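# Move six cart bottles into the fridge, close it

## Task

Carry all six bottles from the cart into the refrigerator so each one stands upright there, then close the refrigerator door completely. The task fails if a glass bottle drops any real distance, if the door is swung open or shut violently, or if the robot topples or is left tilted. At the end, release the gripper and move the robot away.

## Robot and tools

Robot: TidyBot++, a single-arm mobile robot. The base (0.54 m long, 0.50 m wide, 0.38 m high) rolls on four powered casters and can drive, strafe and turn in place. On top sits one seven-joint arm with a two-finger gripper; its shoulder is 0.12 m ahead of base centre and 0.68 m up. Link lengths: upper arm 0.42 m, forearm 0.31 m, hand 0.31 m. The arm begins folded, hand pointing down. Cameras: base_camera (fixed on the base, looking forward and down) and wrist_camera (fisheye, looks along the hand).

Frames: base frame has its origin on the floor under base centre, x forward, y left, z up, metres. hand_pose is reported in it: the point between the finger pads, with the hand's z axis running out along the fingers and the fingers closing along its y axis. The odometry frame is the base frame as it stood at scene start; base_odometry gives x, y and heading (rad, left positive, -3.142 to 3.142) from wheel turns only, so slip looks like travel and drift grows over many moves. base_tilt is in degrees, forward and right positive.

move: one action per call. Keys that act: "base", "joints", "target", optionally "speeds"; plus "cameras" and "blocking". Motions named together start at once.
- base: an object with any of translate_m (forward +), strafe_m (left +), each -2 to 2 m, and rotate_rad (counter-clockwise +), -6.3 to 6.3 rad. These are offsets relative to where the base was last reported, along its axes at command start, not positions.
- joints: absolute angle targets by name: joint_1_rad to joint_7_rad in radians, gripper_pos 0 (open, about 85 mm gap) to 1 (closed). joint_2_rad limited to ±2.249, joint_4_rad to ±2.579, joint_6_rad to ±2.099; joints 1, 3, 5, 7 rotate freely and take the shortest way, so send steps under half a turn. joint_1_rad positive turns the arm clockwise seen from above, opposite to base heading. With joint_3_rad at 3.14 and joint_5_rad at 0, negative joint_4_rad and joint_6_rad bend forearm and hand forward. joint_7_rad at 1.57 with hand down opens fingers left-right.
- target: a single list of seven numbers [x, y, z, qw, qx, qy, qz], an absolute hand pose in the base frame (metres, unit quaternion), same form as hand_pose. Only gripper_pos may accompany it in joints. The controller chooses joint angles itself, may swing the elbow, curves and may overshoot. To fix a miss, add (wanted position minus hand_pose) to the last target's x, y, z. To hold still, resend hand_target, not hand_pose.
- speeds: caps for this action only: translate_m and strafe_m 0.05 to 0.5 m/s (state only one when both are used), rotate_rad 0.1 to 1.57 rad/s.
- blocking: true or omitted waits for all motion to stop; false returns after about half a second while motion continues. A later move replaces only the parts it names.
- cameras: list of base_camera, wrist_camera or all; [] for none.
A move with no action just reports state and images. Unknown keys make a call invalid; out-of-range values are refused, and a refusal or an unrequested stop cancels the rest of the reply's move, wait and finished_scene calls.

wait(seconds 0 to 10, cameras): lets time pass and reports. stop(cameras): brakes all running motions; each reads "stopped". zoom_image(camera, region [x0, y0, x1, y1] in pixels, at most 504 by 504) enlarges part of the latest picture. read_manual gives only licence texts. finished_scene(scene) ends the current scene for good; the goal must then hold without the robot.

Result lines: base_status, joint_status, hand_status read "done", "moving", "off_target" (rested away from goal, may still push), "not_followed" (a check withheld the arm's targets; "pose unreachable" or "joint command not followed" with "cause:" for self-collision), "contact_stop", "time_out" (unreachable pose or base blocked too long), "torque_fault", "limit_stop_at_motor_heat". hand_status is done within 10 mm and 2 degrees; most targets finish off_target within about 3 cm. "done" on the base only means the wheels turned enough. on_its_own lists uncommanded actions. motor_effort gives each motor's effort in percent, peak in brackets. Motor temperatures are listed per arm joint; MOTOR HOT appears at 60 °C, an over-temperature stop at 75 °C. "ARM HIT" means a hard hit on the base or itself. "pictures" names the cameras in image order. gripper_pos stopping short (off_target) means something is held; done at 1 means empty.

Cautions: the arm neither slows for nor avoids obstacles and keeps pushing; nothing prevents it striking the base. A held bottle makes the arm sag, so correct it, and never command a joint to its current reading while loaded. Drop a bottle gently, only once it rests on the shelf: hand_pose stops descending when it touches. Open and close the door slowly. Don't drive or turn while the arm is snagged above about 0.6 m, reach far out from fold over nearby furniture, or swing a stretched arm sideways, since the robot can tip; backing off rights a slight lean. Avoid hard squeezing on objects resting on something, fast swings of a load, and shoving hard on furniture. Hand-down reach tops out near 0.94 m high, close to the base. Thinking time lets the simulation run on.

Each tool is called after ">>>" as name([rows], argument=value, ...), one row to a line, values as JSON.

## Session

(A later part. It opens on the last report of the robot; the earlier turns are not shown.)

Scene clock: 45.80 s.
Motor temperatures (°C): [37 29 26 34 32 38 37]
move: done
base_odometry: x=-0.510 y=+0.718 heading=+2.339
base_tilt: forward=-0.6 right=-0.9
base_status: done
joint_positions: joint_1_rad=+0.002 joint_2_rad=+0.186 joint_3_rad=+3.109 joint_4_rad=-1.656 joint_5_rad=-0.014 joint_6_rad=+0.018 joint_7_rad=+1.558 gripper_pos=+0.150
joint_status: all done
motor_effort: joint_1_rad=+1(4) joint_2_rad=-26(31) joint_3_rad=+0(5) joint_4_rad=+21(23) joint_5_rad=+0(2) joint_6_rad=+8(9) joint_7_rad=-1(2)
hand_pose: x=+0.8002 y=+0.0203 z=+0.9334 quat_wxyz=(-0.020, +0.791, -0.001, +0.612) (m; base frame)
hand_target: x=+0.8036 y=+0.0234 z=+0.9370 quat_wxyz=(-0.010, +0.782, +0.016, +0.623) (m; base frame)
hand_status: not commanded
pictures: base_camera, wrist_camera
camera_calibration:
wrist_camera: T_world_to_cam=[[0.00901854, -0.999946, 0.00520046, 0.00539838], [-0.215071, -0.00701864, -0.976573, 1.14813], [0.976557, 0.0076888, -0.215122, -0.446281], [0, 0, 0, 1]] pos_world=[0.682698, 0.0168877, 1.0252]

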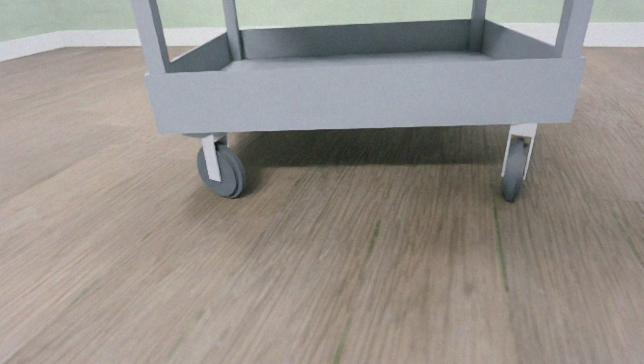

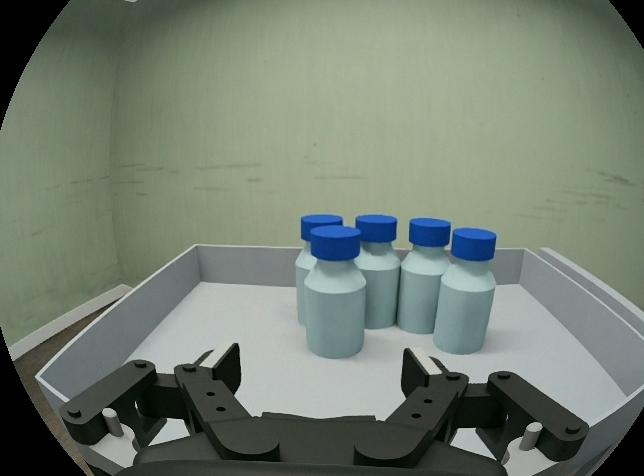

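>>> move(base={"translate_m": 0.255, "strafe_m": -0.003}, speeds={"translate_m": 0.25}, cameras=["wrist_camera"])

>>> zoom_image(camera="wrist_camera", region=[150, 100, 550, 476])

Scene clock: 48.83 s.
Motor temperatures (°C): [37 29 26 34 32 38 37]
move: done
base_odometry: x=-0.685 y=+0.904 heading=+2.339
base_tilt: forward=-0.5 right=-1.0
base_status: done
joint_positions: joint_1_rad=+0.002 joint_2_rad=+0.185 joint_3_rad=+3.109 joint_4_rad=-1.658 joint_5_rad=-0.014 joint_6_rad=+0.021 joint_7_rad=+1.558 gripper_pos=+0.150
joint_status: not commanded
motor_effort: joint_1_rad=+1(2) joint_2_rad=-28(30) joint_3_rad=+0(2) joint_4_rad=+21(22) joint_5_rad=+0(1) joint_6_rad=+8(8) joint_7_rad=-1(1)
hand_pose: x=+0.8002 y=+0.0206 z=+0.9335 quat_wxyz=(-0.020, +0.790, -0.001, +0.613) (m; base frame)
hand_target: x=+0.8036 y=+0.0234 z=+0.9370 quat_wxyz=(-0.010, +0.782, +0.016, +0.623) (m; base frame)
hand_status: not commanded
pictures: wrist_camera
camera_calibration:
wrist_camera: T_world_to_cam=[[0.00931201, -0.999943, 0.00517846, 0.00541059], [-0.213445, -0.00704699, -0.97693, 1.14724], [0.976911, 0.00799186, -0.213499, -0.44805], [0, 0, 0, 1]] pos_world=[0.682528, 0.0170756, 1.02509]

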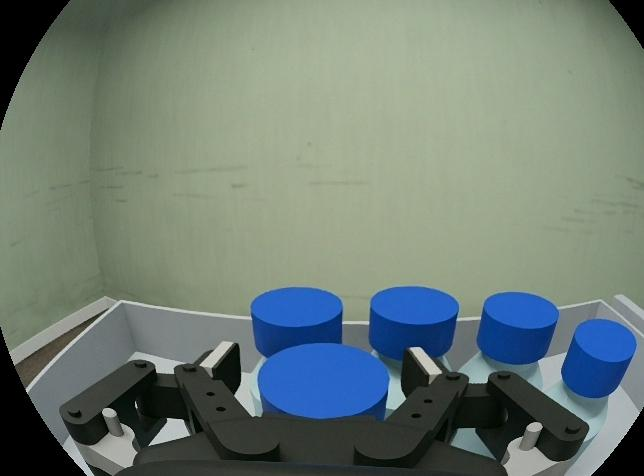

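Scaled by 1.260.

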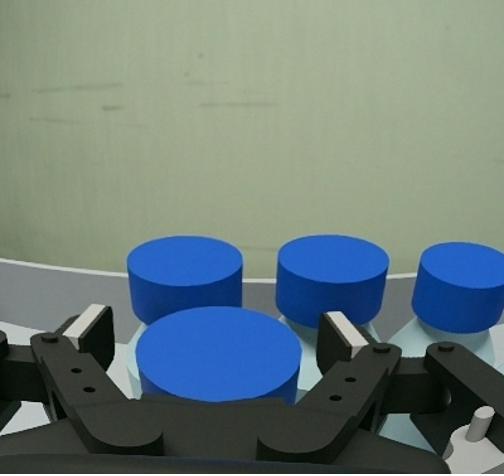

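>>> move(joints={"gripper_pos": 0.62}, cameras=[])

>>> move(joints={"joint_1_rad": -0.003, "joint_2_rad": 0.13, "joint_3_rad": 3.11, "joint_4_rad": -1.31, "joint_5_rad": 0.015, "joint_6_rad": -0.34, "joint_7_rad": 1.567}, blocking=false, cameras=["wrist_camera"])

>>> wait(seconds=0.3, cameras=["wrist_camera"])

Scene clock: 49.70 s.
Motor temperatures (°C): [37 29 26 34 32 38 37]
move: off_target
base_odometry: x=-0.685 y=+0.904 heading=+2.339
base_tilt: forward=-0.6 right=-1.0
base_status: not commanded
joint_positions: joint_1_rad=+0.002 joint_2_rad=+0.185 joint_3_rad=+3.109 joint_4_rad=-1.658 joint_5_rad=-0.014 joint_6_rad=+0.022 joint_7_rad=+1.558 gripper_pos=+0.431
joint_status: gripper_pos off_target (ended at +0.431, target +0.620)
motor_effort: joint_1_rad=+0(1) joint_2_rad=-26(27) joint_3_rad=-1(1) joint_4_rad=+22(22) joint_5_rad=+1(1) joint_6_rad=+8(8) joint_7_rad=+0(1)
hand_pose: x=+0.8002 y=+0.0206 z=+0.9338 quat_wxyz=(-0.020, +0.790, -0.001, +0.613) (m; base frame)
hand_target: x=+0.8036 y=+0.0234 z=+0.9370 quat_wxyz=(-0.010, +0.782, +0.016, +0.623) (m; base frame)
hand_status: not commanded
pictures: none
No camera images: "cameras" was empty.

Scene clock: 50.20 s.
Motor temperatures (°C): [37 29 26 34 32 38 37]
move: moving
base_odometry: x=-0.685 y=+0.904 heading=+2.339
base_tilt: forward=-0.6 right=-1.0
base_status: not commanded
joint_positions: joint_1_rad=+0.002 joint_2_rad=+0.188 joint_3_rad=+3.109 joint_4_rad=-1.590 joint_5_rad=-0.014 joint_6_rad=-0.079 joint_7_rad=+1.558 gripper_pos=+0.431
joint_status: joint_1_rad moving; joint_2_rad moving; joint_3_rad moving; joint_4_rad moving; joint_5_rad moving; joint_6_rad moving; joint_7_rad moving
motor_effort: joint_1_rad=+0(1) joint_2_rad=-32(34) joint_3_rad=+0(2) joint_4_rad=+28(28) joint_5_rad=+0(1) joint_6_rad=+12(13) joint_7_rad=-1(1)
hand_pose: x=+0.8031 y=+0.0210 z=+0.9425 quat_wxyz=(-0.020, +0.801, +0.000, +0.599) (m; base frame)
hand_target: x=+0.8045 y=+0.0227 z=+0.9887 quat_wxyz=(-0.009, +0.780, +0.016, +0.626) (m; base frame)
hand_status: not commanded
pictures: wrist_camera
camera_calibration:
wrist_camera: T_world_to_cam=[[0.0110621, -0.999924, 0.00548759, 0.00407974], [-0.247961, -0.00805962, -0.968736, 1.17669], [0.968707, 0.00935559, -0.248031, -0.409909], [0, 0, 0, 1]] pos_world=[0.68881, 0.017398, 1.03821]

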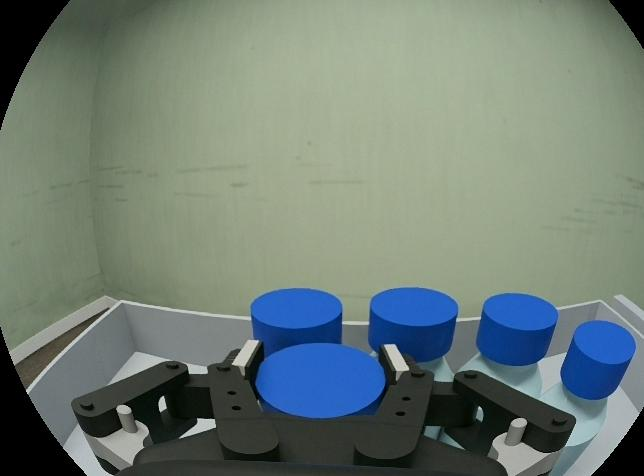

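Scene clock: 50.50 s.
Motor temperatures (°C): [37 29 26 34 32 38 37]
earlier move: moving
base_odometry: x=-0.685 y=+0.904 heading=+2.339
base_tilt: forward=-0.6 right=-0.9
base_status: not commanded
joint_positions: joint_1_rad=+0.002 joint_2_rad=+0.177 joint_3_rad=+3.109 joint_4_rad=-1.433 joint_5_rad=-0.014 joint_6_rad=-0.237 joint_7_rad=+1.558 gripper_pos=+0.431
joint_status: joint_1_rad moving; joint_2_rad moving; joint_3_rad moving; joint_4_rad moving; joint_5_rad moving; joint_6_rad moving; joint_7_rad moving
motor_effort: joint_1_rad=+0(1) joint_2_rad=-32(35) joint_3_rad=-1(2) joint_4_rad=+27(28) joint_5_rad=+0(1) joint_6_rad=+11(13) joint_7_rad=-1(2)
hand_pose: x=+0.8060 y=+0.0216 z=+0.9984 quat_wxyz=(-0.021, +0.798, +0.001, +0.602) (m; base frame)
hand_target: x=+0.7962 y=+0.0217 z=+1.0482 quat_wxyz=(-0.008, +0.778, +0.015, +0.628) (m; base frame)
hand_status: not commanded
wait: 0.30 s; no rest
pictures: wrist_camera
camera_calibration:
wrist_camera: T_world_to_cam=[[0.0131989, -0.999898, 0.00537921, 0.00270182], [-0.23866, -0.00837449, -0.971067, 1.22636], [0.971014, 0.0115333, -0.238746, -0.410069], [0, 0, 0, 1]] pos_world=[0.690829, 0.0177011, 1.09296]

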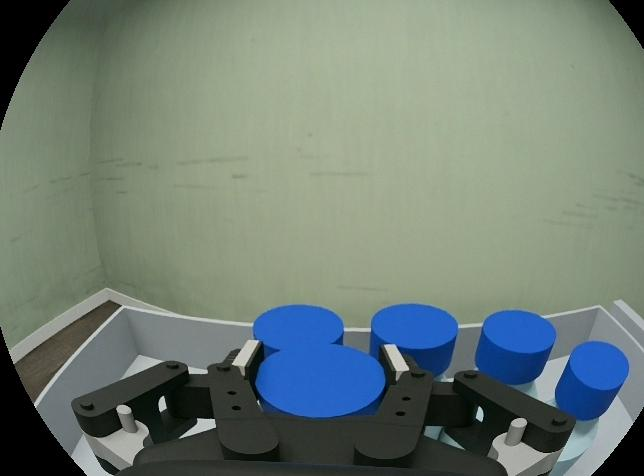

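>>> move(base={"translate_m": -0.55}, joints={"joint_2_rad": -0.385, "joint_4_rad": -1.635, "joint_6_rad": -0.53})

Scene clock: 53.03 s.
Motor temperatures (°C): [37 29 26 34 32 38 37]
move: done
base_odometry: x=-0.302 y=+0.509 heading=+2.339
base_tilt: forward=-0.6 right=-1.0
base_status: done
joint_positions: joint_1_rad=-0.001 joint_2_rad=-0.376 joint_3_rad=+3.109 joint_4_rad=-1.653 joint_5_rad=-0.013 joint_6_rad=-0.521 joint_7_rad=+1.558 gripper_pos=+0.431
joint_status: all done
motor_effort: joint_1_rad=+0(4) joint_2_rad=-10(36) joint_3_rad=+1(4) joint_4_rad=+26(29) joint_5_rad=+0(1) joint_6_rad=+11(13) joint_7_rad=-1(1)
hand_pose: x=+0.5681 y=+0.0223 z=+1.0936 quat_wxyz=(-0.015, +0.783, +0.008, +0.622) (m; base frame)
hand_target: x=+0.5632 y=+0.0184 z=+1.1060 quat_wxyz=(+0.000, +0.777, +0.017, +0.629) (m; base frame)
hand_status: not commanded
pictures: base_camera, wrist_camera
camera_calibration:
wrist_camera: T_world_to_cam=[[0.0168155, -0.99958, 0.0235887, -0.0159447], [-0.190161, -0.0263586, -0.981399, 1.24623], [0.981609, 0.0120171, -0.190525, -0.215051], [0, 0, 0, 1]] pos_world=[0.448349, 0.0194953, 1.18246]

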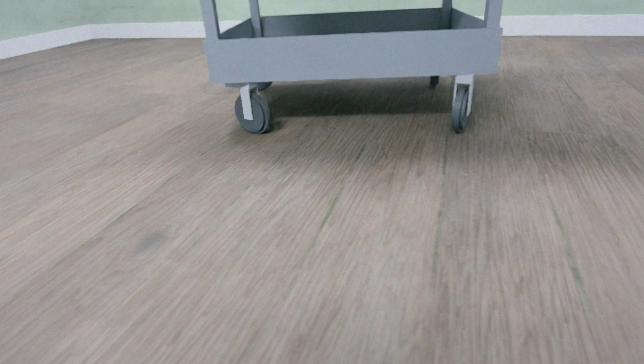

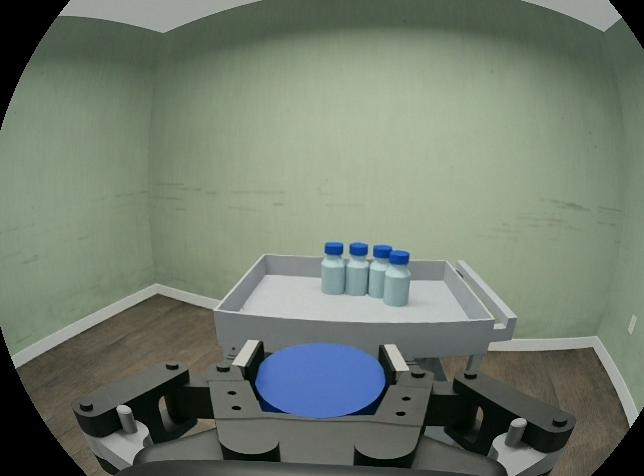

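>>> move(base={"translate_m": -0.023, "strafe_m": 0.668, "rotate_rad": 1.344}, speeds={"rotate_rad": 1.2})

Scene clock: 55.97 s.
Motor temperatures (°C): [37 29 26 34 32 38 37]
move: done
base_odometry: x=-0.767 y=+0.028 heading=-2.600
base_tilt: forward=-0.6 right=-1.0
base_status: done
joint_positions: joint_1_rad=-0.002 joint_2_rad=-0.366 joint_3_rad=+3.115 joint_4_rad=-1.654 joint_5_rad=-0.009 joint_6_rad=-0.521 joint_7_rad=+1.558 gripper_pos=+0.431
joint_status: not commanded
motor_effort: joint_1_rad=+0(3) joint_2_rad=-10(14) joint_3_rad=+1(4) joint_4_rad=+26(27) joint_5_rad=+1(2) joint_6_rad=+11(12) joint_7_rad=-1(1)
hand_pose: x=+0.5720 y=+0.0187 z=+1.0889 quat_wxyz=(-0.013, +0.786, +0.006, +0.618) (m; base frame)
hand_target: x=+0.5632 y=+0.0184 z=+1.1060 quat_wxyz=(+0.000, +0.777, +0.017, +0.629) (m; base frame)
hand_status: not commanded
pictures: base_camera, wrist_camera
camera_calibration:
wrist_camera: T_world_to_cam=[[0.0113025, -0.999628, 0.0248382, -0.0176779], [-0.200261, -0.0265994, -0.979381, 1.24582], [0.979677, 0.00609532, -0.200487, -0.207695], [0, 0, 0, 1]] pos_world=[0.453163, 0.0167327, 1.17893]

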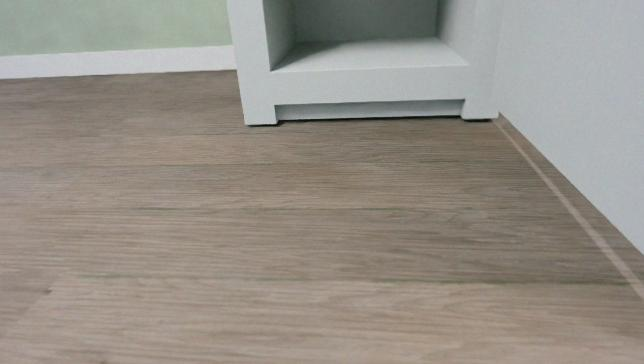

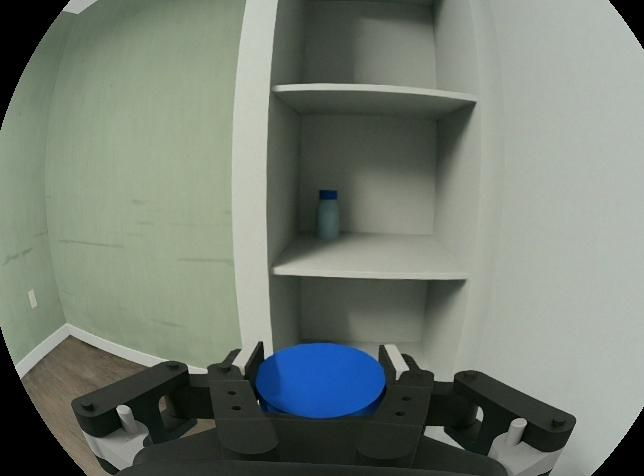

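>>> move(base={"translate_m": 0.63}, joints={"joint_1_rad": 0.08, "joint_2_rad": 0.313, "joint_4_rad": -0.852, "joint_6_rad": -0.61}, speeds={"translate_m": 0.3}, cameras=["wrist_camera"])

>>> move(joints={"joint_2_rad": 0.325, "joint_4_rad": -0.98, "joint_6_rad": -0.46}, cameras=["wrist_camera"])

Scene clock: 59.07 s.
Motor temperatures (°C): [37 29 26 34 32 38 37]
move: off_target
base_odometry: x=-1.307 y=-0.297 heading=-2.598
base_tilt: forward=-0.5 right=-1.0
base_status: done
joint_positions: joint_1_rad=+0.070 joint_2_rad=+0.334 joint_3_rad=+3.115 joint_4_rad=-0.892 joint_5_rad=-0.009 joint_6_rad=-0.592 joint_7_rad=+1.558 gripper_pos=+0.431
joint_status: joint_4_rad off_target (ended at -0.892, target -0.852); the others done
motor_effort: joint_1_rad=+1(1) joint_2_rad=-37(41) joint_3_rad=-1(2) joint_4_rad=+25(27) joint_5_rad=+0(1) joint_6_rad=+11(13) joint_7_rad=-1(1)
hand_pose: x=+0.8536 y=-0.0333 z=+1.1095 quat_wxyz=(+0.002, +0.788, -0.027, +0.615) (m; base frame)
hand_target: x=+0.8406 y=-0.0419 z=+1.1433 quat_wxyz=(+0.018, +0.775, -0.022, +0.631) (m; base frame)
hand_status: not commanded
pictures: wrist_camera
camera_calibration:
wrist_camera: T_world_to_cam=[[-0.0586395, -0.998256, 0.00686968, 0.00631745], [-0.209797, 0.00559547, -0.977729, 1.32833], [0.975985, -0.0587747, -0.209759, -0.467807], [0, 0, 0, 1]] pos_world=[0.735622, -0.0286214, 1.20057]

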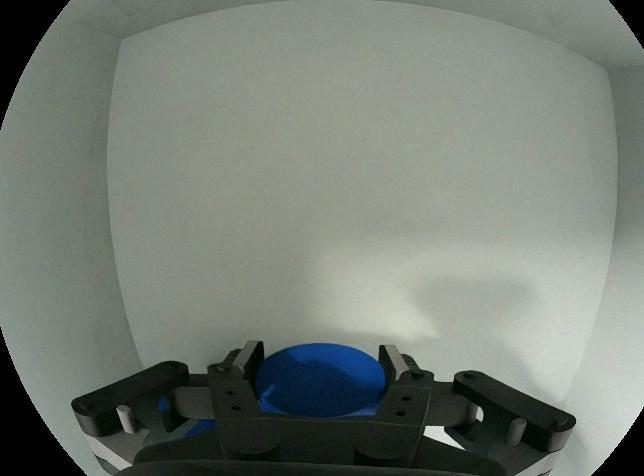

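Scene clock: 60.07 s.
Motor temperatures (°C): [37 29 26 34 32 38 37]
move: done
base_odometry: x=-1.307 y=-0.297 heading=-2.599
base_tilt: forward=-0.5 right=-0.9
base_status: not commanded
joint_positions: joint_1_rad=+0.070 joint_2_rad=+0.339 joint_3_rad=+3.115 joint_4_rad=-0.995 joint_5_rad=-0.009 joint_6_rad=-0.518 joint_7_rad=+1.558 gripper_pos=+0.431
joint_status: all done
motor_effort: joint_1_rad=+0(1) joint_2_rad=-37(40) joint_3_rad=-1(1) joint_4_rad=+25(27) joint_5_rad=+1(1) joint_6_rad=+11(12) joint_7_rad=-1(1)
hand_pose: x=+0.8625 y=-0.0336 z=+1.0658 quat_wxyz=(+0.001, +0.799, -0.027, +0.601) (m; base frame)
hand_target: x=+0.8605 y=-0.0421 z=+1.1032 quat_wxyz=(+0.018, +0.772, -0.021, +0.635) (m; base frame)
hand_status: not commanded
pictures: wrist_camera
camera_calibration:
wrist_camera: T_world_to_cam=[[-0.0588102, -0.998244, 0.00704156, 0.00682535], [-0.243332, 0.00749383, -0.969914, 1.3082], [0.968159, -0.0587543, -0.243345, -0.443128], [0, 0, 0, 1]] pos_world=[0.747747, -0.0290258, 1.16096]

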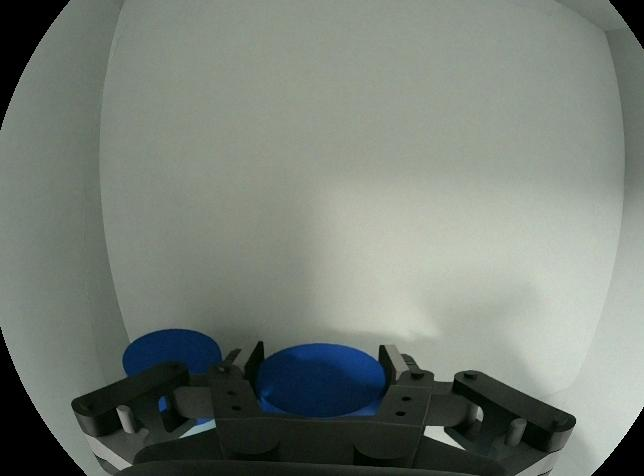

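>>> move(joints={"joint_2_rad": 0.338, "joint_4_rad": -1.005, "joint_6_rad": -0.42}, cameras=["wrist_camera"])

Scene clock: 60.90 s.
Motor temperatures (°C): [37 29 26 34 32 38 37]
move: done
base_odometry: x=-1.307 y=-0.297 heading=-2.599
base_tilt: forward=-0.6 right=-1.0
base_status: not commanded
joint_positions: joint_1_rad=+0.070 joint_2_rad=+0.340 joint_3_rad=+3.115 joint_4_rad=-1.017 joint_5_rad=-0.009 joint_6_rad=-0.475 joint_7_rad=+1.558 gripper_pos=+0.431
joint_status: all done
motor_effort: joint_1_rad=+0(1) joint_2_rad=-37(37) joint_3_rad=+0(1) joint_4_rad=+26(26) joint_5_rad=+0(1) joint_6_rad=+11(12) joint_7_rad=-1(1)
hand_pose: x=+0.8660 y=-0.0338 z=+1.0652 quat_wxyz=(+0.002, +0.793, -0.027, +0.609) (m; base frame)
hand_target: x=+0.8687 y=-0.0425 z=+1.0905 quat_wxyz=(+0.017, +0.771, -0.021, +0.636) (m; base frame)
hand_status: not commanded
pictures: wrist_camera
camera_calibration:
wrist_camera: T_world_to_cam=[[-0.0595444, -0.998204, 0.00662325, 0.00784732], [-0.222919, 0.00682941, -0.974813, 1.29601], [0.973017, -0.0595211, -0.222925, -0.472687], [0, 0, 0, 1]] pos_world=[0.749305, -0.0291526, 1.15794]

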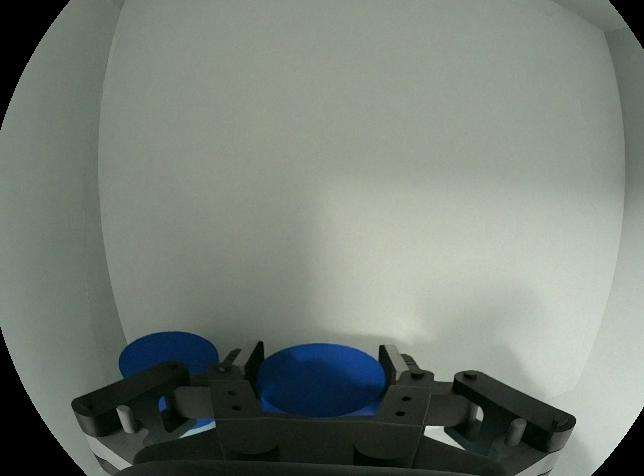

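>>> move(joints={"joint_2_rad": 0.35, "joint_4_rad": -1.012, "joint_6_rad": -0.42}, cameras=[])

>>> move(joints={"gripper_pos": 0.27}, cameras=["wrist_camera"])

Scene clock: 61.47 s.
Motor temperatures (°C): [37 29 26 34 32 38 37]
move: done
base_odometry: x=-1.307 y=-0.297 heading=-2.599
base_tilt: forward=-0.6 right=-1.0
base_status: not commanded
joint_positions: joint_1_rad=+0.070 joint_2_rad=+0.341 joint_3_rad=+3.115 joint_4_rad=-1.017 joint_5_rad=-0.009 joint_6_rad=-0.473 joint_7_rad=+1.558 gripper_pos=+0.431
joint_status: all done
motor_effort: joint_1_rad=+0(1) joint_2_rad=-35(36) joint_3_rad=+0(1) joint_4_rad=+24(25) joint_5_rad=+0(1) joint_6_rad=+10(11) joint_7_rad=-1(1)
hand_pose: x=+0.8666 y=-0.0339 z=+1.0650 quat_wxyz=(+0.002, +0.792, -0.028, +0.610) (m; base frame)
hand_target: x=+0.8736 y=-0.0428 z=+1.0772 quat_wxyz=(+0.017, +0.777, -0.021, +0.628) (m; base frame)
hand_status: not commanded
pictures: none
No camera images: "cameras" was empty.

Scene clock: 62.27 s.
Motor temperatures (°C): [37 29 26 34 32 38 37]
move: done
base_odometry: x=-1.307 y=-0.297 heading=-2.599
base_tilt: forward=-0.6 right=-1.0
base_status: not commanded
joint_positions: joint_1_rad=+0.070 joint_2_rad=+0.340 joint_3_rad=+3.115 joint_4_rad=-1.016 joint_5_rad=-0.009 joint_6_rad=-0.457 joint_7_rad=+1.558 gripper_pos=+0.270
joint_status: all done
motor_effort: joint_1_rad=-1(1) joint_2_rad=-32(36) joint_3_rad=-1(1) joint_4_rad=+21(24) joint_5_rad=+0(0) joint_6_rad=+8(10) joint_7_rad=-1(1)
hand_pose: x=+0.8676 y=-0.0347 z=+1.0709 quat_wxyz=(+0.002, +0.787, -0.028, +0.617) (m; base frame)
hand_target: x=+0.8736 y=-0.0428 z=+1.0772 quat_wxyz=(+0.017, +0.777, -0.021, +0.628) (m; base frame)
hand_status: not commanded
pictures: wrist_camera
camera_calibration:
wrist_camera: T_world_to_cam=[[-0.060942, -0.998122, 0.0062868, 0.00859956], [-0.20477, 0.00633753, -0.97879, 1.29034], [0.976911, -0.0609368, -0.204771, -0.495882], [0, 0, 0, 1]] pos_world=[0.74918, -0.0298117, 1.16138]

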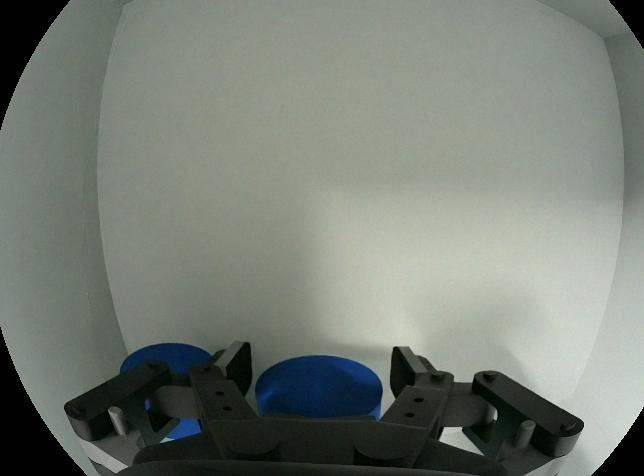

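>>> move(base={"translate_m": -0.32, "strafe_m": 0.02}, speeds={"translate_m": 0.35}, cameras=["wrist_camera"])

Scene clock: 64.30 s.
Motor temperatures (°C): [37 29 26 34 32 38 37]
move: done
base_odometry: x=-1.022 y=-0.149 heading=-2.598
base_tilt: forward=-0.6 right=-1.0
base_status: done
joint_positions: joint_1_rad=+0.076 joint_2_rad=+0.337 joint_3_rad=+3.115 joint_4_rad=-1.016 joint_5_rad=-0.009 joint_6_rad=-0.456 joint_7_rad=+1.558 gripper_pos=+0.270
joint_status: not commanded
motor_effort: joint_1_rad=+0(6) joint_2_rad=-31(36) joint_3_rad=+0(4) joint_4_rad=+21(24) joint_5_rad=+0(1) joint_6_rad=+7(8) joint_7_rad=-1(1)
hand_pose: x=+0.8662 y=-0.0390 z=+1.0735 quat_wxyz=(+0.004, +0.786, -0.030, +0.618) (m; base frame)
hand_target: x=+0.8736 y=-0.0428 z=+1.0772 quat_wxyz=(+0.017, +0.777, -0.021, +0.628) (m; base frame)
hand_status: not commanded
pictures: wrist_camera
camera_calibration:
wrist_camera: T_world_to_cam=[[-0.0668616, -0.997742, 0.00636033, 0.00924865], [-0.200799, 0.00721143, -0.979606, 1.29013], [0.977348, -0.0667752, -0.200828, -0.4991], [0, 0, 0, 1]] pos_world=[0.747471, -0.0334034, 1.16353]

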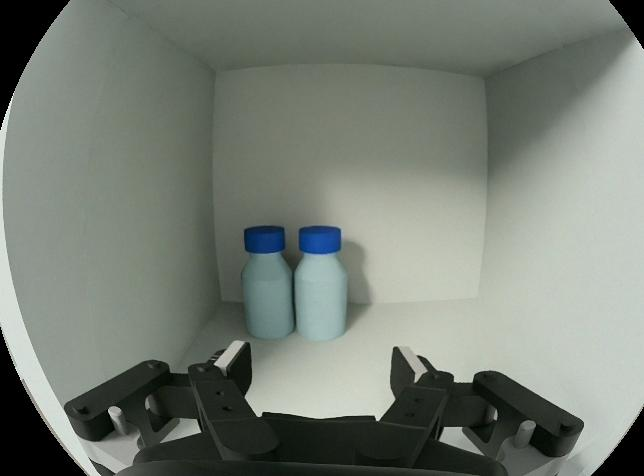

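>>> move(base={"translate_m": -0.56}, joints={"joint_1_rad": -0.003, "joint_2_rad": -0.385, "joint_4_rad": -1.635, "joint_6_rad": -0.53, "gripper_pos": 0.15}, cameras=["wrist_camera"])

>>> move(base={"translate_m": -0.475, "strafe_m": -0.508, "rotate_rad": -1.345}, joints={"joint_1_rad": -0.003, "joint_2_rad": 0.192, "joint_3_rad": 3.11, "joint_4_rad": -1.664, "joint_5_rad": 0.015, "joint_6_rad": 0.06, "joint_7_rad": 1.567, "gripper_pos": 0.15}, cameras=["wrist_camera"])

>>> zoom_image(camera="wrist_camera", region=[150, 60, 550, 440])

Scene clock: 67.17 s.
Motor temperatures (°C): [37 29 26 34 32 38 37]
move: done
base_odometry: x=-0.542 y=+0.140 heading=-2.599
base_tilt: forward=-0.6 right=-0.9
base_status: done
joint_positions: joint_1_rad=+0.009 joint_2_rad=-0.392 joint_3_rad=+3.115 joint_4_rad=-1.624 joint_5_rad=-0.009 joint_6_rad=-0.488 joint_7_rad=+1.558 gripper_pos=+0.150
joint_status: all done
motor_effort: joint_1_rad=+0(1) joint_2_rad=-6(37) joint_3_rad=+0(1) joint_4_rad=+21(23) joint_5_rad=+0(1) joint_6_rad=+8(10) joint_7_rad=-1(1)
hand_pose: x=+0.5623 y=+0.0144 z=+1.1283 quat_wxyz=(-0.010, +0.758, +0.003, +0.652) (m; base frame)
hand_target: x=+0.5632 y=+0.0184 z=+1.1060 quat_wxyz=(+0.000, +0.777, +0.017, +0.629) (m; base frame)
hand_status: not commanded
pictures: wrist_camera
camera_calibration:
wrist_camera: T_world_to_cam=[[-0.000683842, -0.999711, 0.0240198, -0.0151842], [-0.113566, -0.0237867, -0.993246, 1.24919], [0.99353, -0.00340705, -0.113517, -0.296038], [0, 0, 0, 1]] pos_world=[0.435978, 0.0135256, 1.20751]

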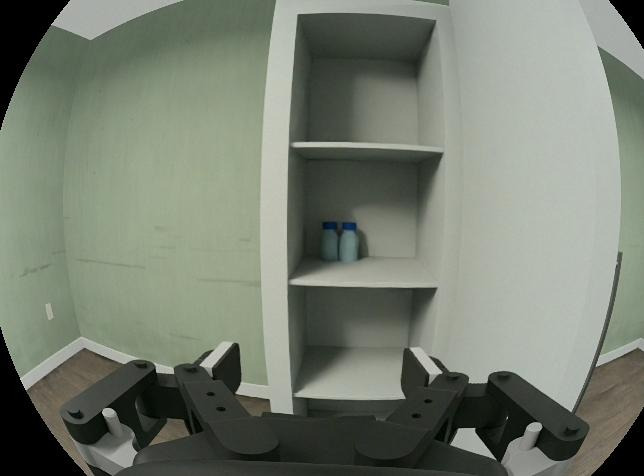

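Scene clock: 70.13 s.
Motor temperatures (°C): [37 29 26 34 32 38 37]
move: done
base_odometry: x=-0.397 y=+0.821 heading=+2.338
base_tilt: forward=-0.6 right=-0.9
base_status: done
joint_positions: joint_1_rad=+0.004 joint_2_rad=+0.185 joint_3_rad=+3.112 joint_4_rad=-1.656 joint_5_rad=-0.009 joint_6_rad=+0.019 joint_7_rad=+1.558 gripper_pos=+0.150
joint_status: all done
motor_effort: joint_1_rad=+0(4) joint_2_rad=-27(32) joint_3_rad=+0(5) joint_4_rad=+21(23) joint_5_rad=+0(2) joint_6_rad=+8(9) joint_7_rad=-1(2)
hand_pose: x=+0.8003 y=+0.0176 z=+0.9338 quat_wxyz=(-0.017, +0.790, +0.000, +0.612) (m; base frame)
hand_target: x=+0.8036 y=+0.0234 z=+0.9370 quat_wxyz=(-0.010, +0.782, +0.016, +0.623) (m; base frame)
hand_status: not commanded
pictures: wrist_camera
camera_calibration:
wrist_camera: T_world_to_cam=[[0.00599805, -0.999931, 0.0101399, 0.000457067], [-0.21424, -0.0111896, -0.976717, 1.14801], [0.976763, 0.00368602, -0.214293, -0.447131], [0, 0, 0, 1]] pos_world=[0.682687, 0.0149509, 1.02546]

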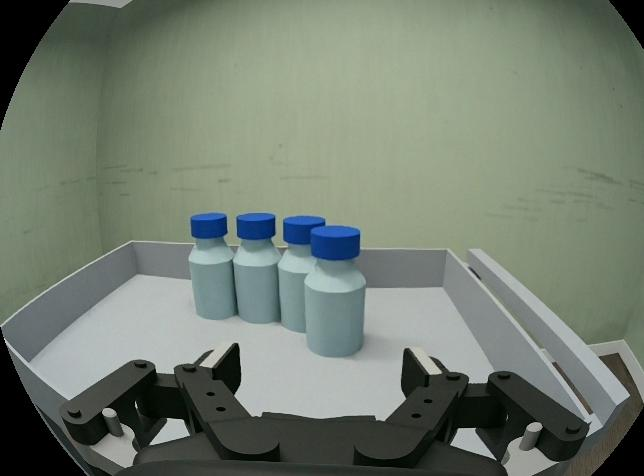

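Scaled by 1.260.

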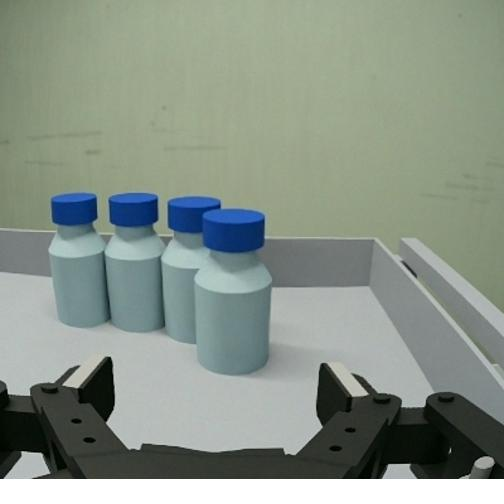

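>>> move(base={"translate_m": 0.255, "strafe_m": -0.003}, speeds={"translate_m": 0.25}, cameras=["wrist_camera"])

>>> zoom_image(camera="wrist_camera", region=[150, 100, 550, 476])

Scene clock: 72.00 s.
Motor temperatures (°C): [37 29 26 34 32 38 37]
move: done
base_odometry: x=-0.572 y=+1.007 heading=+2.337
base_tilt: forward=-0.6 right=-0.9
base_status: done
joint_positions: joint_1_rad=+0.003 joint_2_rad=+0.185 joint_3_rad=+3.112 joint_4_rad=-1.658 joint_5_rad=-0.009 joint_6_rad=+0.022 joint_7_rad=+1.558 gripper_pos=+0.150
joint_status: not commanded
motor_effort: joint_1_rad=+0(2) joint_2_rad=-27(30) joint_3_rad=+0(1) joint_4_rad=+21(22) joint_5_rad=+1(1) joint_6_rad=+8(8) joint_7_rad=-1(1)
hand_pose: x=+0.8003 y=+0.0178 z=+0.9336 quat_wxyz=(-0.017, +0.790, +0.000, +0.613) (m; base frame)
hand_target: x=+0.8036 y=+0.0234 z=+0.9370 quat_wxyz=(-0.010, +0.782, +0.016, +0.623) (m; base frame)
hand_status: not commanded
pictures: wrist_camera
camera_calibration:
wrist_camera: T_world_to_cam=[[0.00630668, -0.999929, 0.010119, 0.000463072], [-0.213164, -0.011231, -0.976952, 1.14716], [0.976996, 0.0040043, -0.21322, -0.448387], [0, 0, 0, 1]] pos_world=[0.682603, 0.0151422, 1.02511]

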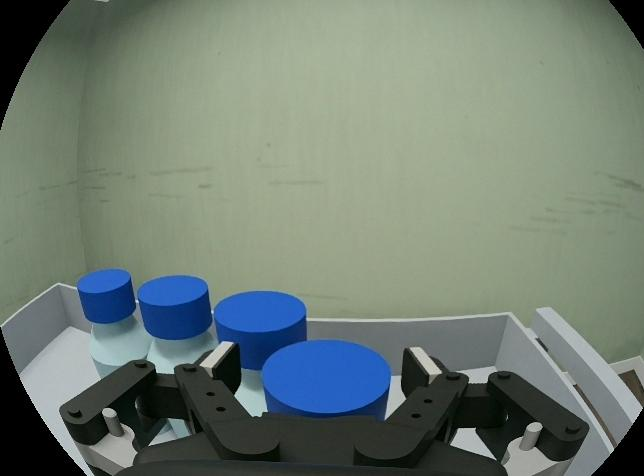

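Scaled by 1.260.

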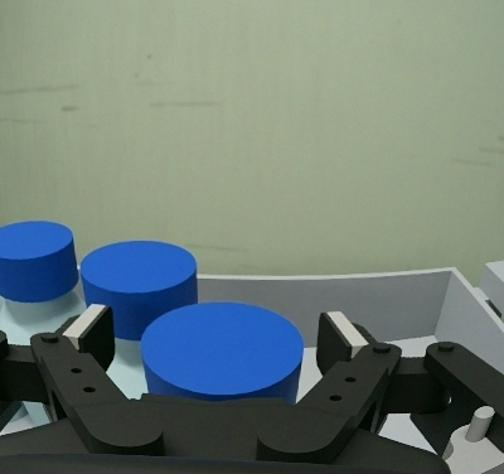

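>>> move(joints={"gripper_pos": 0.62}, cameras=[])

>>> move(joints={"joint_1_rad": -0.003, "joint_2_rad": 0.13, "joint_3_rad": 3.11, "joint_4_rad": -1.31, "joint_5_rad": 0.015, "joint_6_rad": -0.34, "joint_7_rad": 1.567}, blocking=false, cameras=[])

>>> wait(seconds=0.3, cameras=["wrist_camera"])

Scene clock: 72.93 s.
Motor temperatures (°C): [37 29 26 34 32 38 37]
move: off_target
base_odometry: x=-0.572 y=+1.007 heading=+2.337
base_tilt: forward=-0.6 right=-1.0
base_status: not commanded
joint_positions: joint_1_rad=+0.004 joint_2_rad=+0.185 joint_3_rad=+3.112 joint_4_rad=-1.658 joint_5_rad=-0.009 joint_6_rad=+0.022 joint_7_rad=+1.558 gripper_pos=+0.433
joint_status: gripper_pos off_target (ended at +0.433, target +0.620)
motor_effort: joint_1_rad=+0(3) joint_2_rad=-26(28) joint_3_rad=-1(4) joint_4_rad=+21(22) joint_5_rad=+0(1) joint_6_rad=+8(9) joint_7_rad=-1(1)
hand_pose: x=+0.8002 y=+0.0175 z=+0.9339 quat_wxyz=(-0.017, +0.790, +0.000, +0.613) (m; base frame)
hand_target: x=+0.8036 y=+0.0234 z=+0.9370 quat_wxyz=(-0.010, +0.782, +0.016, +0.623) (m; base frame)
hand_status: not commanded
pictures: none
No camera images: "cameras" was empty.

Scene clock: 73.43 s.
Motor temperatures (°C): [37 29 26 34 32 38 37]
move: moving
base_odometry: x=-0.572 y=+1.007 heading=+2.337
base_tilt: forward=-0.5 right=-1.0
base_status: not commanded
joint_positions: joint_1_rad=+0.004 joint_2_rad=+0.187 joint_3_rad=+3.112 joint_4_rad=-1.592 joint_5_rad=-0.009 joint_6_rad=-0.081 joint_7_rad=+1.558 gripper_pos=+0.433
joint_status: joint_1_rad moving; joint_2_rad moving; joint_3_rad moving; joint_4_rad moving; joint_5_rad moving; joint_6_rad moving; joint_7_rad moving
motor_effort: joint_1_rad=+0(2) joint_2_rad=-34(34) joint_3_rad=-2(2) joint_4_rad=+28(28) joint_5_rad=+0(1) joint_6_rad=+13(13) joint_7_rad=-1(1)
hand_pose: x=+0.8027 y=+0.0178 z=+0.9415 quat_wxyz=(-0.017, +0.802, +0.000, +0.598) (m; base frame)
hand_target: x=+0.8045 y=+0.0227 z=+0.9887 quat_wxyz=(-0.009, +0.780, +0.016, +0.625) (m; base frame)
hand_status: not commanded
pictures: none
No camera images: "cameras" was empty.

Scene clock: 73.73 s.
Motor temperatures (°C): [37 29 26 34 32 38 37]
earlier move: moving
base_odometry: x=-0.572 y=+1.007 heading=+2.337
base_tilt: forward=-0.6 right=-0.9
base_status: not commanded
joint_positions: joint_1_rad=+0.004 joint_2_rad=+0.177 joint_3_rad=+3.112 joint_4_rad=-1.435 joint_5_rad=-0.009 joint_6_rad=-0.238 joint_7_rad=+1.558 gripper_pos=+0.433
joint_status: joint_1_rad moving; joint_2_rad moving; joint_3_rad moving; joint_4_rad moving; joint_5_rad moving; joint_6_rad moving; joint_7_rad moving
motor_effort: joint_1_rad=+0(2) joint_2_rad=-32(36) joint_3_rad=-1(2) joint_4_rad=+27(29) joint_5_rad=-1(1) joint_6_rad=+12(13) joint_7_rad=-1(2)
hand_pose: x=+0.8059 y=+0.0182 z=+0.9972 quat_wxyz=(-0.017, +0.799, +0.001, +0.601) (m; base frame)
hand_target: x=+0.7962 y=+0.0217 z=+1.0482 quat_wxyz=(-0.008, +0.778, +0.015, +0.628) (m; base frame)
hand_status: not commanded
wait: 0.30 s; no rest
pictures: wrist_camera
camera_calibration:
wrist_camera: T_world_to_cam=[[0.00871681, -0.999907, 0.0105182, -0.00222972], [-0.24102, -0.0123094, -0.970442, 1.22654], [0.970481, 0.00592406, -0.241105, -0.407302], [0, 0, 0, 1]] pos_world=[0.690919, 0.0152813, 1.09211]

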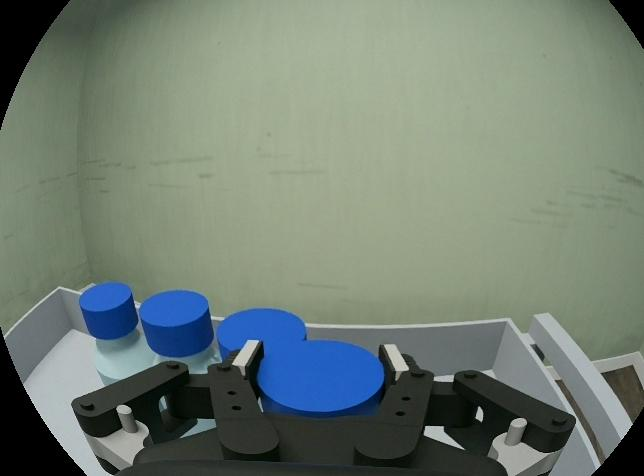

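>>> move(base={"translate_m": -0.55}, joints={"joint_2_rad": -0.385, "joint_4_rad": -1.635, "joint_6_rad": -0.53}, cameras=["wrist_camera"])

>>> move(base={"translate_m": 0.009, "strafe_m": 0.813, "rotate_rad": 1.346}, speeds={"rotate_rad": 1.0}, cameras=["wrist_camera"])

Scene clock: 76.33 s.
Motor temperatures (°C): [37 29 26 34 32 38 37]
move: done
base_odometry: x=-0.190 y=+0.611 heading=+2.338
base_tilt: forward=-0.6 right=-1.0
base_status: done
joint_positions: joint_1_rad=+0.000 joint_2_rad=-0.376 joint_3_rad=+3.112 joint_4_rad=-1.655 joint_5_rad=-0.009 joint_6_rad=-0.521 joint_7_rad=+1.558 gripper_pos=+0.433
joint_status: all done
motor_effort: joint_1_rad=+1(4) joint_2_rad=-10(35) joint_3_rad=+1(4) joint_4_rad=+26(29) joint_5_rad=+0(2) joint_6_rad=+12(13) joint_7_rad=-1(2)
hand_pose: x=+0.5681 y=+0.0200 z=+1.0928 quat_wxyz=(-0.013, +0.783, +0.008, +0.621) (m; base frame)
hand_target: x=+0.5632 y=+0.0184 z=+1.1060 quat_wxyz=(+0.000, +0.777, +0.017, +0.629) (m; base frame)
hand_status: not commanded
pictures: wrist_camera
camera_calibration:
wrist_camera: T_world_to_cam=[[0.0127581, -0.999567, 0.0265239, -0.0191522], [-0.19138, -0.0284767, -0.981103, 1.24575], [0.981433, 0.00744091, -0.19166, -0.213784], [0, 0, 0, 1]] pos_world=[0.448471, 0.0179218, 1.18175]

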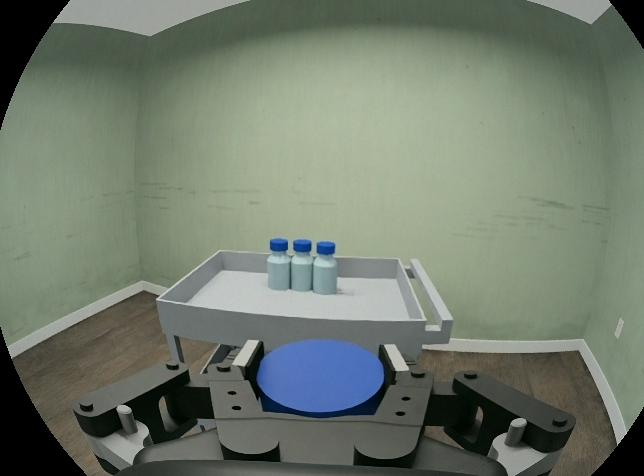

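Scene clock: 79.20 s.
Motor temperatures (°C): [37 29 26 34 32 38 37]
move: done
base_odometry: x=-0.782 y=+0.053 heading=-2.599
base_tilt: forward=-0.6 right=-1.0
base_status: done
joint_positions: joint_1_rad=-0.001 joint_2_rad=-0.366 joint_3_rad=+3.116 joint_4_rad=-1.655 joint_5_rad=-0.007 joint_6_rad=-0.521 joint_7_rad=+1.558 gripper_pos=+0.433
joint_status: not commanded
motor_effort: joint_1_rad=+0(3) joint_2_rad=-11(15) joint_3_rad=+1(5) joint_4_rad=+26(27) joint_5_rad=+0(2) joint_6_rad=+11(12) joint_7_rad=-1(1)
hand_pose: x=+0.5724 y=+0.0177 z=+1.0878 quat_wxyz=(-0.012, +0.787, +0.006, +0.617) (m; base frame)
hand_target: x=+0.5632 y=+0.0184 z=+1.1060 quat_wxyz=(+0.000, +0.777, +0.017, +0.629) (m; base frame)
hand_status: not commanded
pictures: wrist_camera
camera_calibration:
wrist_camera: T_world_to_cam=[[0.00947357, -0.999596, 0.0268053, -0.0198], [-0.202142, -0.0281675, -0.978951, 1.2454], [0.97931, 0.00385569, -0.202327, -0.205994], [0, 0, 0, 1]] pos_world=[0.453667, 0.0160821, 1.17804]

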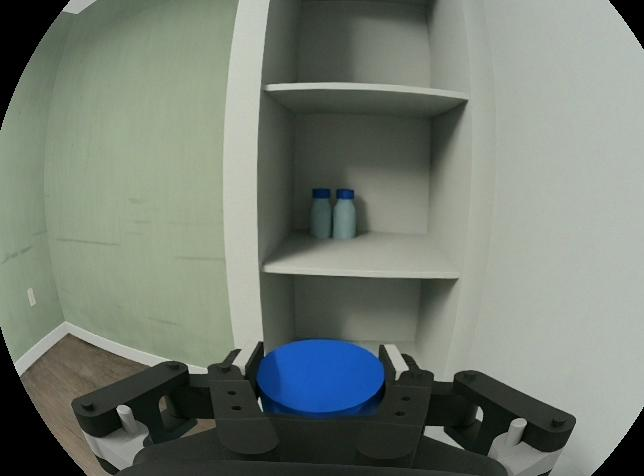

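>>> move(base={"translate_m": 0.635}, joints={"joint_1_rad": 0.165, "joint_2_rad": 0.313, "joint_4_rad": -0.852, "joint_6_rad": -0.61}, speeds={"translate_m": 0.3}, cameras=["wrist_camera"])

>>> move(joints={"joint_2_rad": 0.325, "joint_4_rad": -0.98, "joint_6_rad": -0.46}, cameras=["wrist_camera"])

>>> move(joints={"joint_2_rad": 0.338, "joint_4_rad": -1.005, "joint_6_rad": -0.42}, cameras=["wrist_camera"])

Scene clock: 82.33 s.
Motor temperatures (°C): [37 29 26 34 32 38 37]
move: off_target
base_odometry: x=-1.326 y=-0.275 heading=-2.597
base_tilt: forward=-0.5 right=-0.9
base_status: done
joint_positions: joint_1_rad=+0.156 joint_2_rad=+0.334 joint_3_rad=+3.116 joint_4_rad=-0.892 joint_5_rad=-0.007 joint_6_rad=-0.592 joint_7_rad=+1.558 gripper_pos=+0.433
joint_status: joint_4_rad off_target (ended at -0.892, target -0.852); the others done
motor_effort: joint_1_rad=+0(2) joint_2_rad=-37(41) joint_3_rad=+0(2) joint_4_rad=+25(27) joint_5_rad=+0(1) joint_6_rad=+12(13) joint_7_rad=-1(1)
hand_pose: x=+0.8479 y=-0.0973 z=+1.1091 quat_wxyz=(+0.030, +0.787, -0.061, +0.613) (m; base frame)
hand_target: x=+0.8344 y=-0.1030 z=+1.1433 quat_wxyz=(+0.045, +0.774, -0.055, +0.630) (m; base frame)
hand_status: not commanded
pictures: wrist_camera
camera_calibration:
wrist_camera: T_world_to_cam=[[-0.146015, -0.989238, 0.00941404, 0.0141907], [-0.209649, 0.0216422, -0.977537, 1.32833], [0.966813, -0.144708, -0.210553, -0.465815], [0, 0, 0, 1]] pos_world=[0.730913, -0.0821175, 1.20028]

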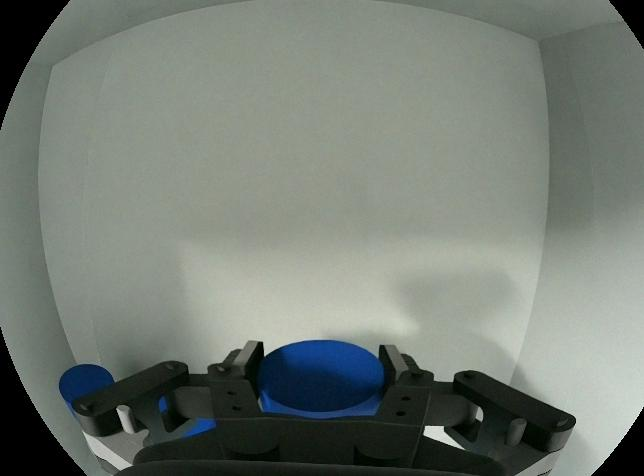

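Scene clock: 83.33 s.
Motor temperatures (°C): [37 29 26 34 32 38 37]
move: done
base_odometry: x=-1.326 y=-0.275 heading=-2.598
base_tilt: forward=-0.6 right=-0.9
base_status: not commanded
joint_positions: joint_1_rad=+0.156 joint_2_rad=+0.339 joint_3_rad=+3.116 joint_4_rad=-0.995 joint_5_rad=-0.007 joint_6_rad=-0.518 joint_7_rad=+1.558 gripper_pos=+0.433
joint_status: all done
motor_effort: joint_1_rad=+1(1) joint_2_rad=-38(40) joint_3_rad=-1(1) joint_4_rad=+25(27) joint_5_rad=+0(0) joint_6_rad=+11(12) joint_7_rad=-1(1)
hand_pose: x=+0.8567 y=-0.0984 z=+1.0664 quat_wxyz=(+0.029, +0.797, -0.062, +0.601) (m; base frame)
hand_target: x=+0.8543 y=-0.1049 z=+1.1032 quat_wxyz=(+0.045, +0.770, -0.054, +0.634) (m; base frame)
hand_status: not commanded
pictures: wrist_camera
camera_calibration:
wrist_camera: T_world_to_cam=[[-0.145973, -0.989242, 0.00964266, 0.0145943], [-0.241148, 0.0261275, -0.970137, 1.308], [0.959447, -0.143939, -0.242368, -0.443133], [0, 0, 0, 1]] pos_world=[0.742715, -0.0835217, 1.1614]

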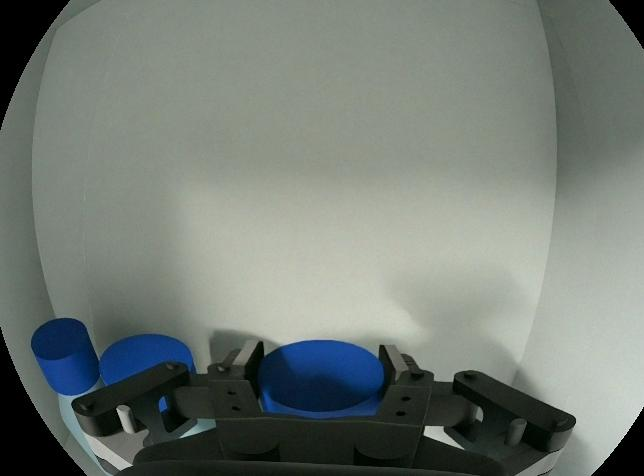

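Scene clock: 83.93 s.
Motor temperatures (°C): [37 29 26 34 32 38 37]
move: done
base_odometry: x=-1.326 y=-0.275 heading=-2.598
base_tilt: forward=-0.5 right=-1.0
base_status: not commanded
joint_positions: joint_1_rad=+0.156 joint_2_rad=+0.339 joint_3_rad=+3.116 joint_4_rad=-1.017 joint_5_rad=-0.007 joint_6_rad=-0.475 joint_7_rad=+1.558 gripper_pos=+0.433
joint_status: all done
motor_effort: joint_1_rad=+1(1) joint_2_rad=-37(38) joint_3_rad=+0(1) joint_4_rad=+25(26) joint_5_rad=+0(1) joint_6_rad=+11(11) joint_7_rad=-1(1)
hand_pose: x=+0.8601 y=-0.0989 z=+1.0657 quat_wxyz=(+0.029, +0.790, -0.061, +0.609) (m; base frame)
hand_target: x=+0.8624 y=-0.1060 z=+1.0905 quat_wxyz=(+0.044, +0.770, -0.054, +0.634) (m; base frame)
hand_status: not commanded
pictures: wrist_camera
camera_calibration:
wrist_camera: T_world_to_cam=[[-0.146646, -0.989146, 0.00924042, 0.0155845], [-0.221014, 0.0236584, -0.974984, 1.29581], [0.964182, -0.14502, -0.222084, -0.472482], [0, 0, 0, 1]] pos_world=[0.744237, -0.0837608, 1.15832]

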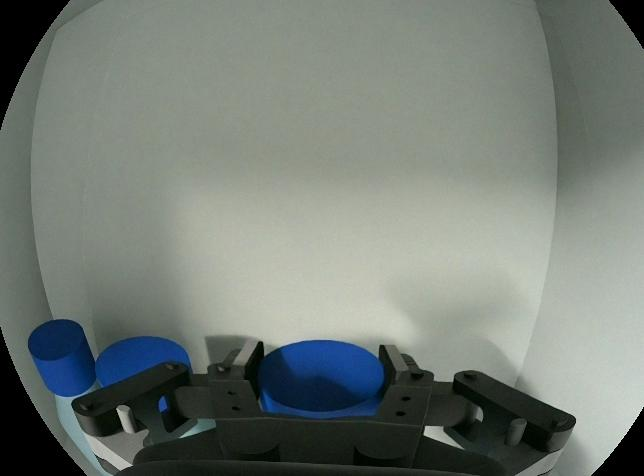

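>>> move(joints={"joint_2_rad": 0.35, "joint_4_rad": -1.012, "joint_6_rad": -0.42}, cameras=[])

>>> move(joints={"gripper_pos": 0.25}, cameras=["wrist_camera"])

>>> move(base={"translate_m": -0.32, "strafe_m": 0.05}, speeds={"translate_m": 0.35}, cameras=["wrist_camera"])

Scene clock: 84.57 s.
Motor temperatures (°C): [37 29 26 34 32 38 37]
move: done
base_odometry: x=-1.326 y=-0.275 heading=-2.598
base_tilt: forward=-0.6 right=-0.9
base_status: not commanded
joint_positions: joint_1_rad=+0.156 joint_2_rad=+0.341 joint_3_rad=+3.116 joint_4_rad=-1.017 joint_5_rad=-0.007 joint_6_rad=-0.472 joint_7_rad=+1.558 gripper_pos=+0.433
joint_status: all done
motor_effort: joint_1_rad=+1(1) joint_2_rad=-35(37) joint_3_rad=+0(1) joint_4_rad=+24(25) joint_5_rad=+1(1) joint_6_rad=+10(11) joint_7_rad=-1(1)
hand_pose: x=+0.8608 y=-0.0990 z=+1.0655 quat_wxyz=(+0.029, +0.790, -0.061, +0.609) (m; base frame)
hand_target: x=+0.8672 y=-0.1067 z=+1.0772 quat_wxyz=(+0.044, +0.776, -0.054, +0.627) (m; base frame)
hand_status: not commanded
pictures: none
No camera images: "cameras" was empty.

Scene clock: 85.37 s.
Motor temperatures (°C): [37 29 26 34 32 38 37]
move: done
base_odometry: x=-1.326 y=-0.275 heading=-2.598
base_tilt: forward=-0.6 right=-0.9
base_status: not commanded
joint_positions: joint_1_rad=+0.156 joint_2_rad=+0.340 joint_3_rad=+3.116 joint_4_rad=-1.016 joint_5_rad=-0.007 joint_6_rad=-0.456 joint_7_rad=+1.558 gripper_pos=+0.250
joint_status: all done
motor_effort: joint_1_rad=+0(1) joint_2_rad=-32(36) joint_3_rad=+0(1) joint_4_rad=+22(24) joint_5_rad=+0(1) joint_6_rad=+8(10) joint_7_rad=-1(1)
hand_pose: x=+0.8618 y=-0.0992 z=+1.0714 quat_wxyz=(+0.030, +0.785, -0.061, +0.616) (m; base frame)
hand_target: x=+0.8672 y=-0.1067 z=+1.0772 quat_wxyz=(+0.044, +0.776, -0.054, +0.627) (m; base frame)
hand_status: not commanded
pictures: wrist_camera
camera_calibration:
wrist_camera: T_world_to_cam=[[-0.147109, -0.98908, 0.00889643, 0.0162382], [-0.202757, 0.021351, -0.978996, 1.29003], [0.968116, -0.145823, -0.203684, -0.496049], [0, 0, 0, 1]] pos_world=[0.744183, -0.083818, 1.16175]

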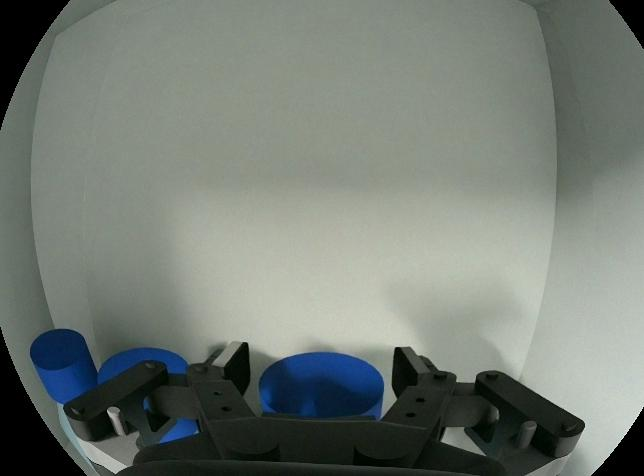

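Scene clock: 87.33 s.
Motor temperatures (°C): [37 29 26 34 32 38 37]
move: done
base_odometry: x=-1.026 y=-0.153 heading=-2.597
base_tilt: forward=-0.6 right=-0.9
base_status: done
joint_positions: joint_1_rad=+0.160 joint_2_rad=+0.338 joint_3_rad=+3.116 joint_4_rad=-1.016 joint_5_rad=-0.007 joint_6_rad=-0.456 joint_7_rad=+1.558 gripper_pos=+0.250
joint_status: not commanded
motor_effort: joint_1_rad=+1(4) joint_2_rad=-33(36) joint_3_rad=+0(2) joint_4_rad=+21(23) joint_5_rad=+0(1) joint_6_rad=+7(9) joint_7_rad=-1(1)
hand_pose: x=+0.8605 y=-0.1025 z=+1.0732 quat_wxyz=(+0.031, +0.784, -0.063, +0.617) (m; base frame)
hand_target: x=+0.8672 y=-0.1067 z=+1.0772 quat_wxyz=(+0.044, +0.776, -0.054, +0.627) (m; base frame)
hand_status: not commanded
pictures: wrist_camera
camera_calibration:
wrist_camera: T_world_to_cam=[[-0.15163, -0.988397, 0.0089626, 0.0167196], [-0.200005, 0.0218004, -0.979552, 1.2899], [0.967991, -0.150322, -0.20099, -0.498185], [0, 0, 0, 1]] pos_world=[0.742761, -0.0864829, 1.16325]

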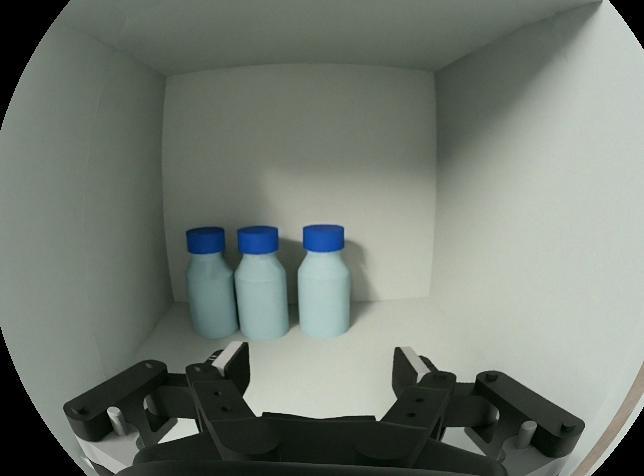

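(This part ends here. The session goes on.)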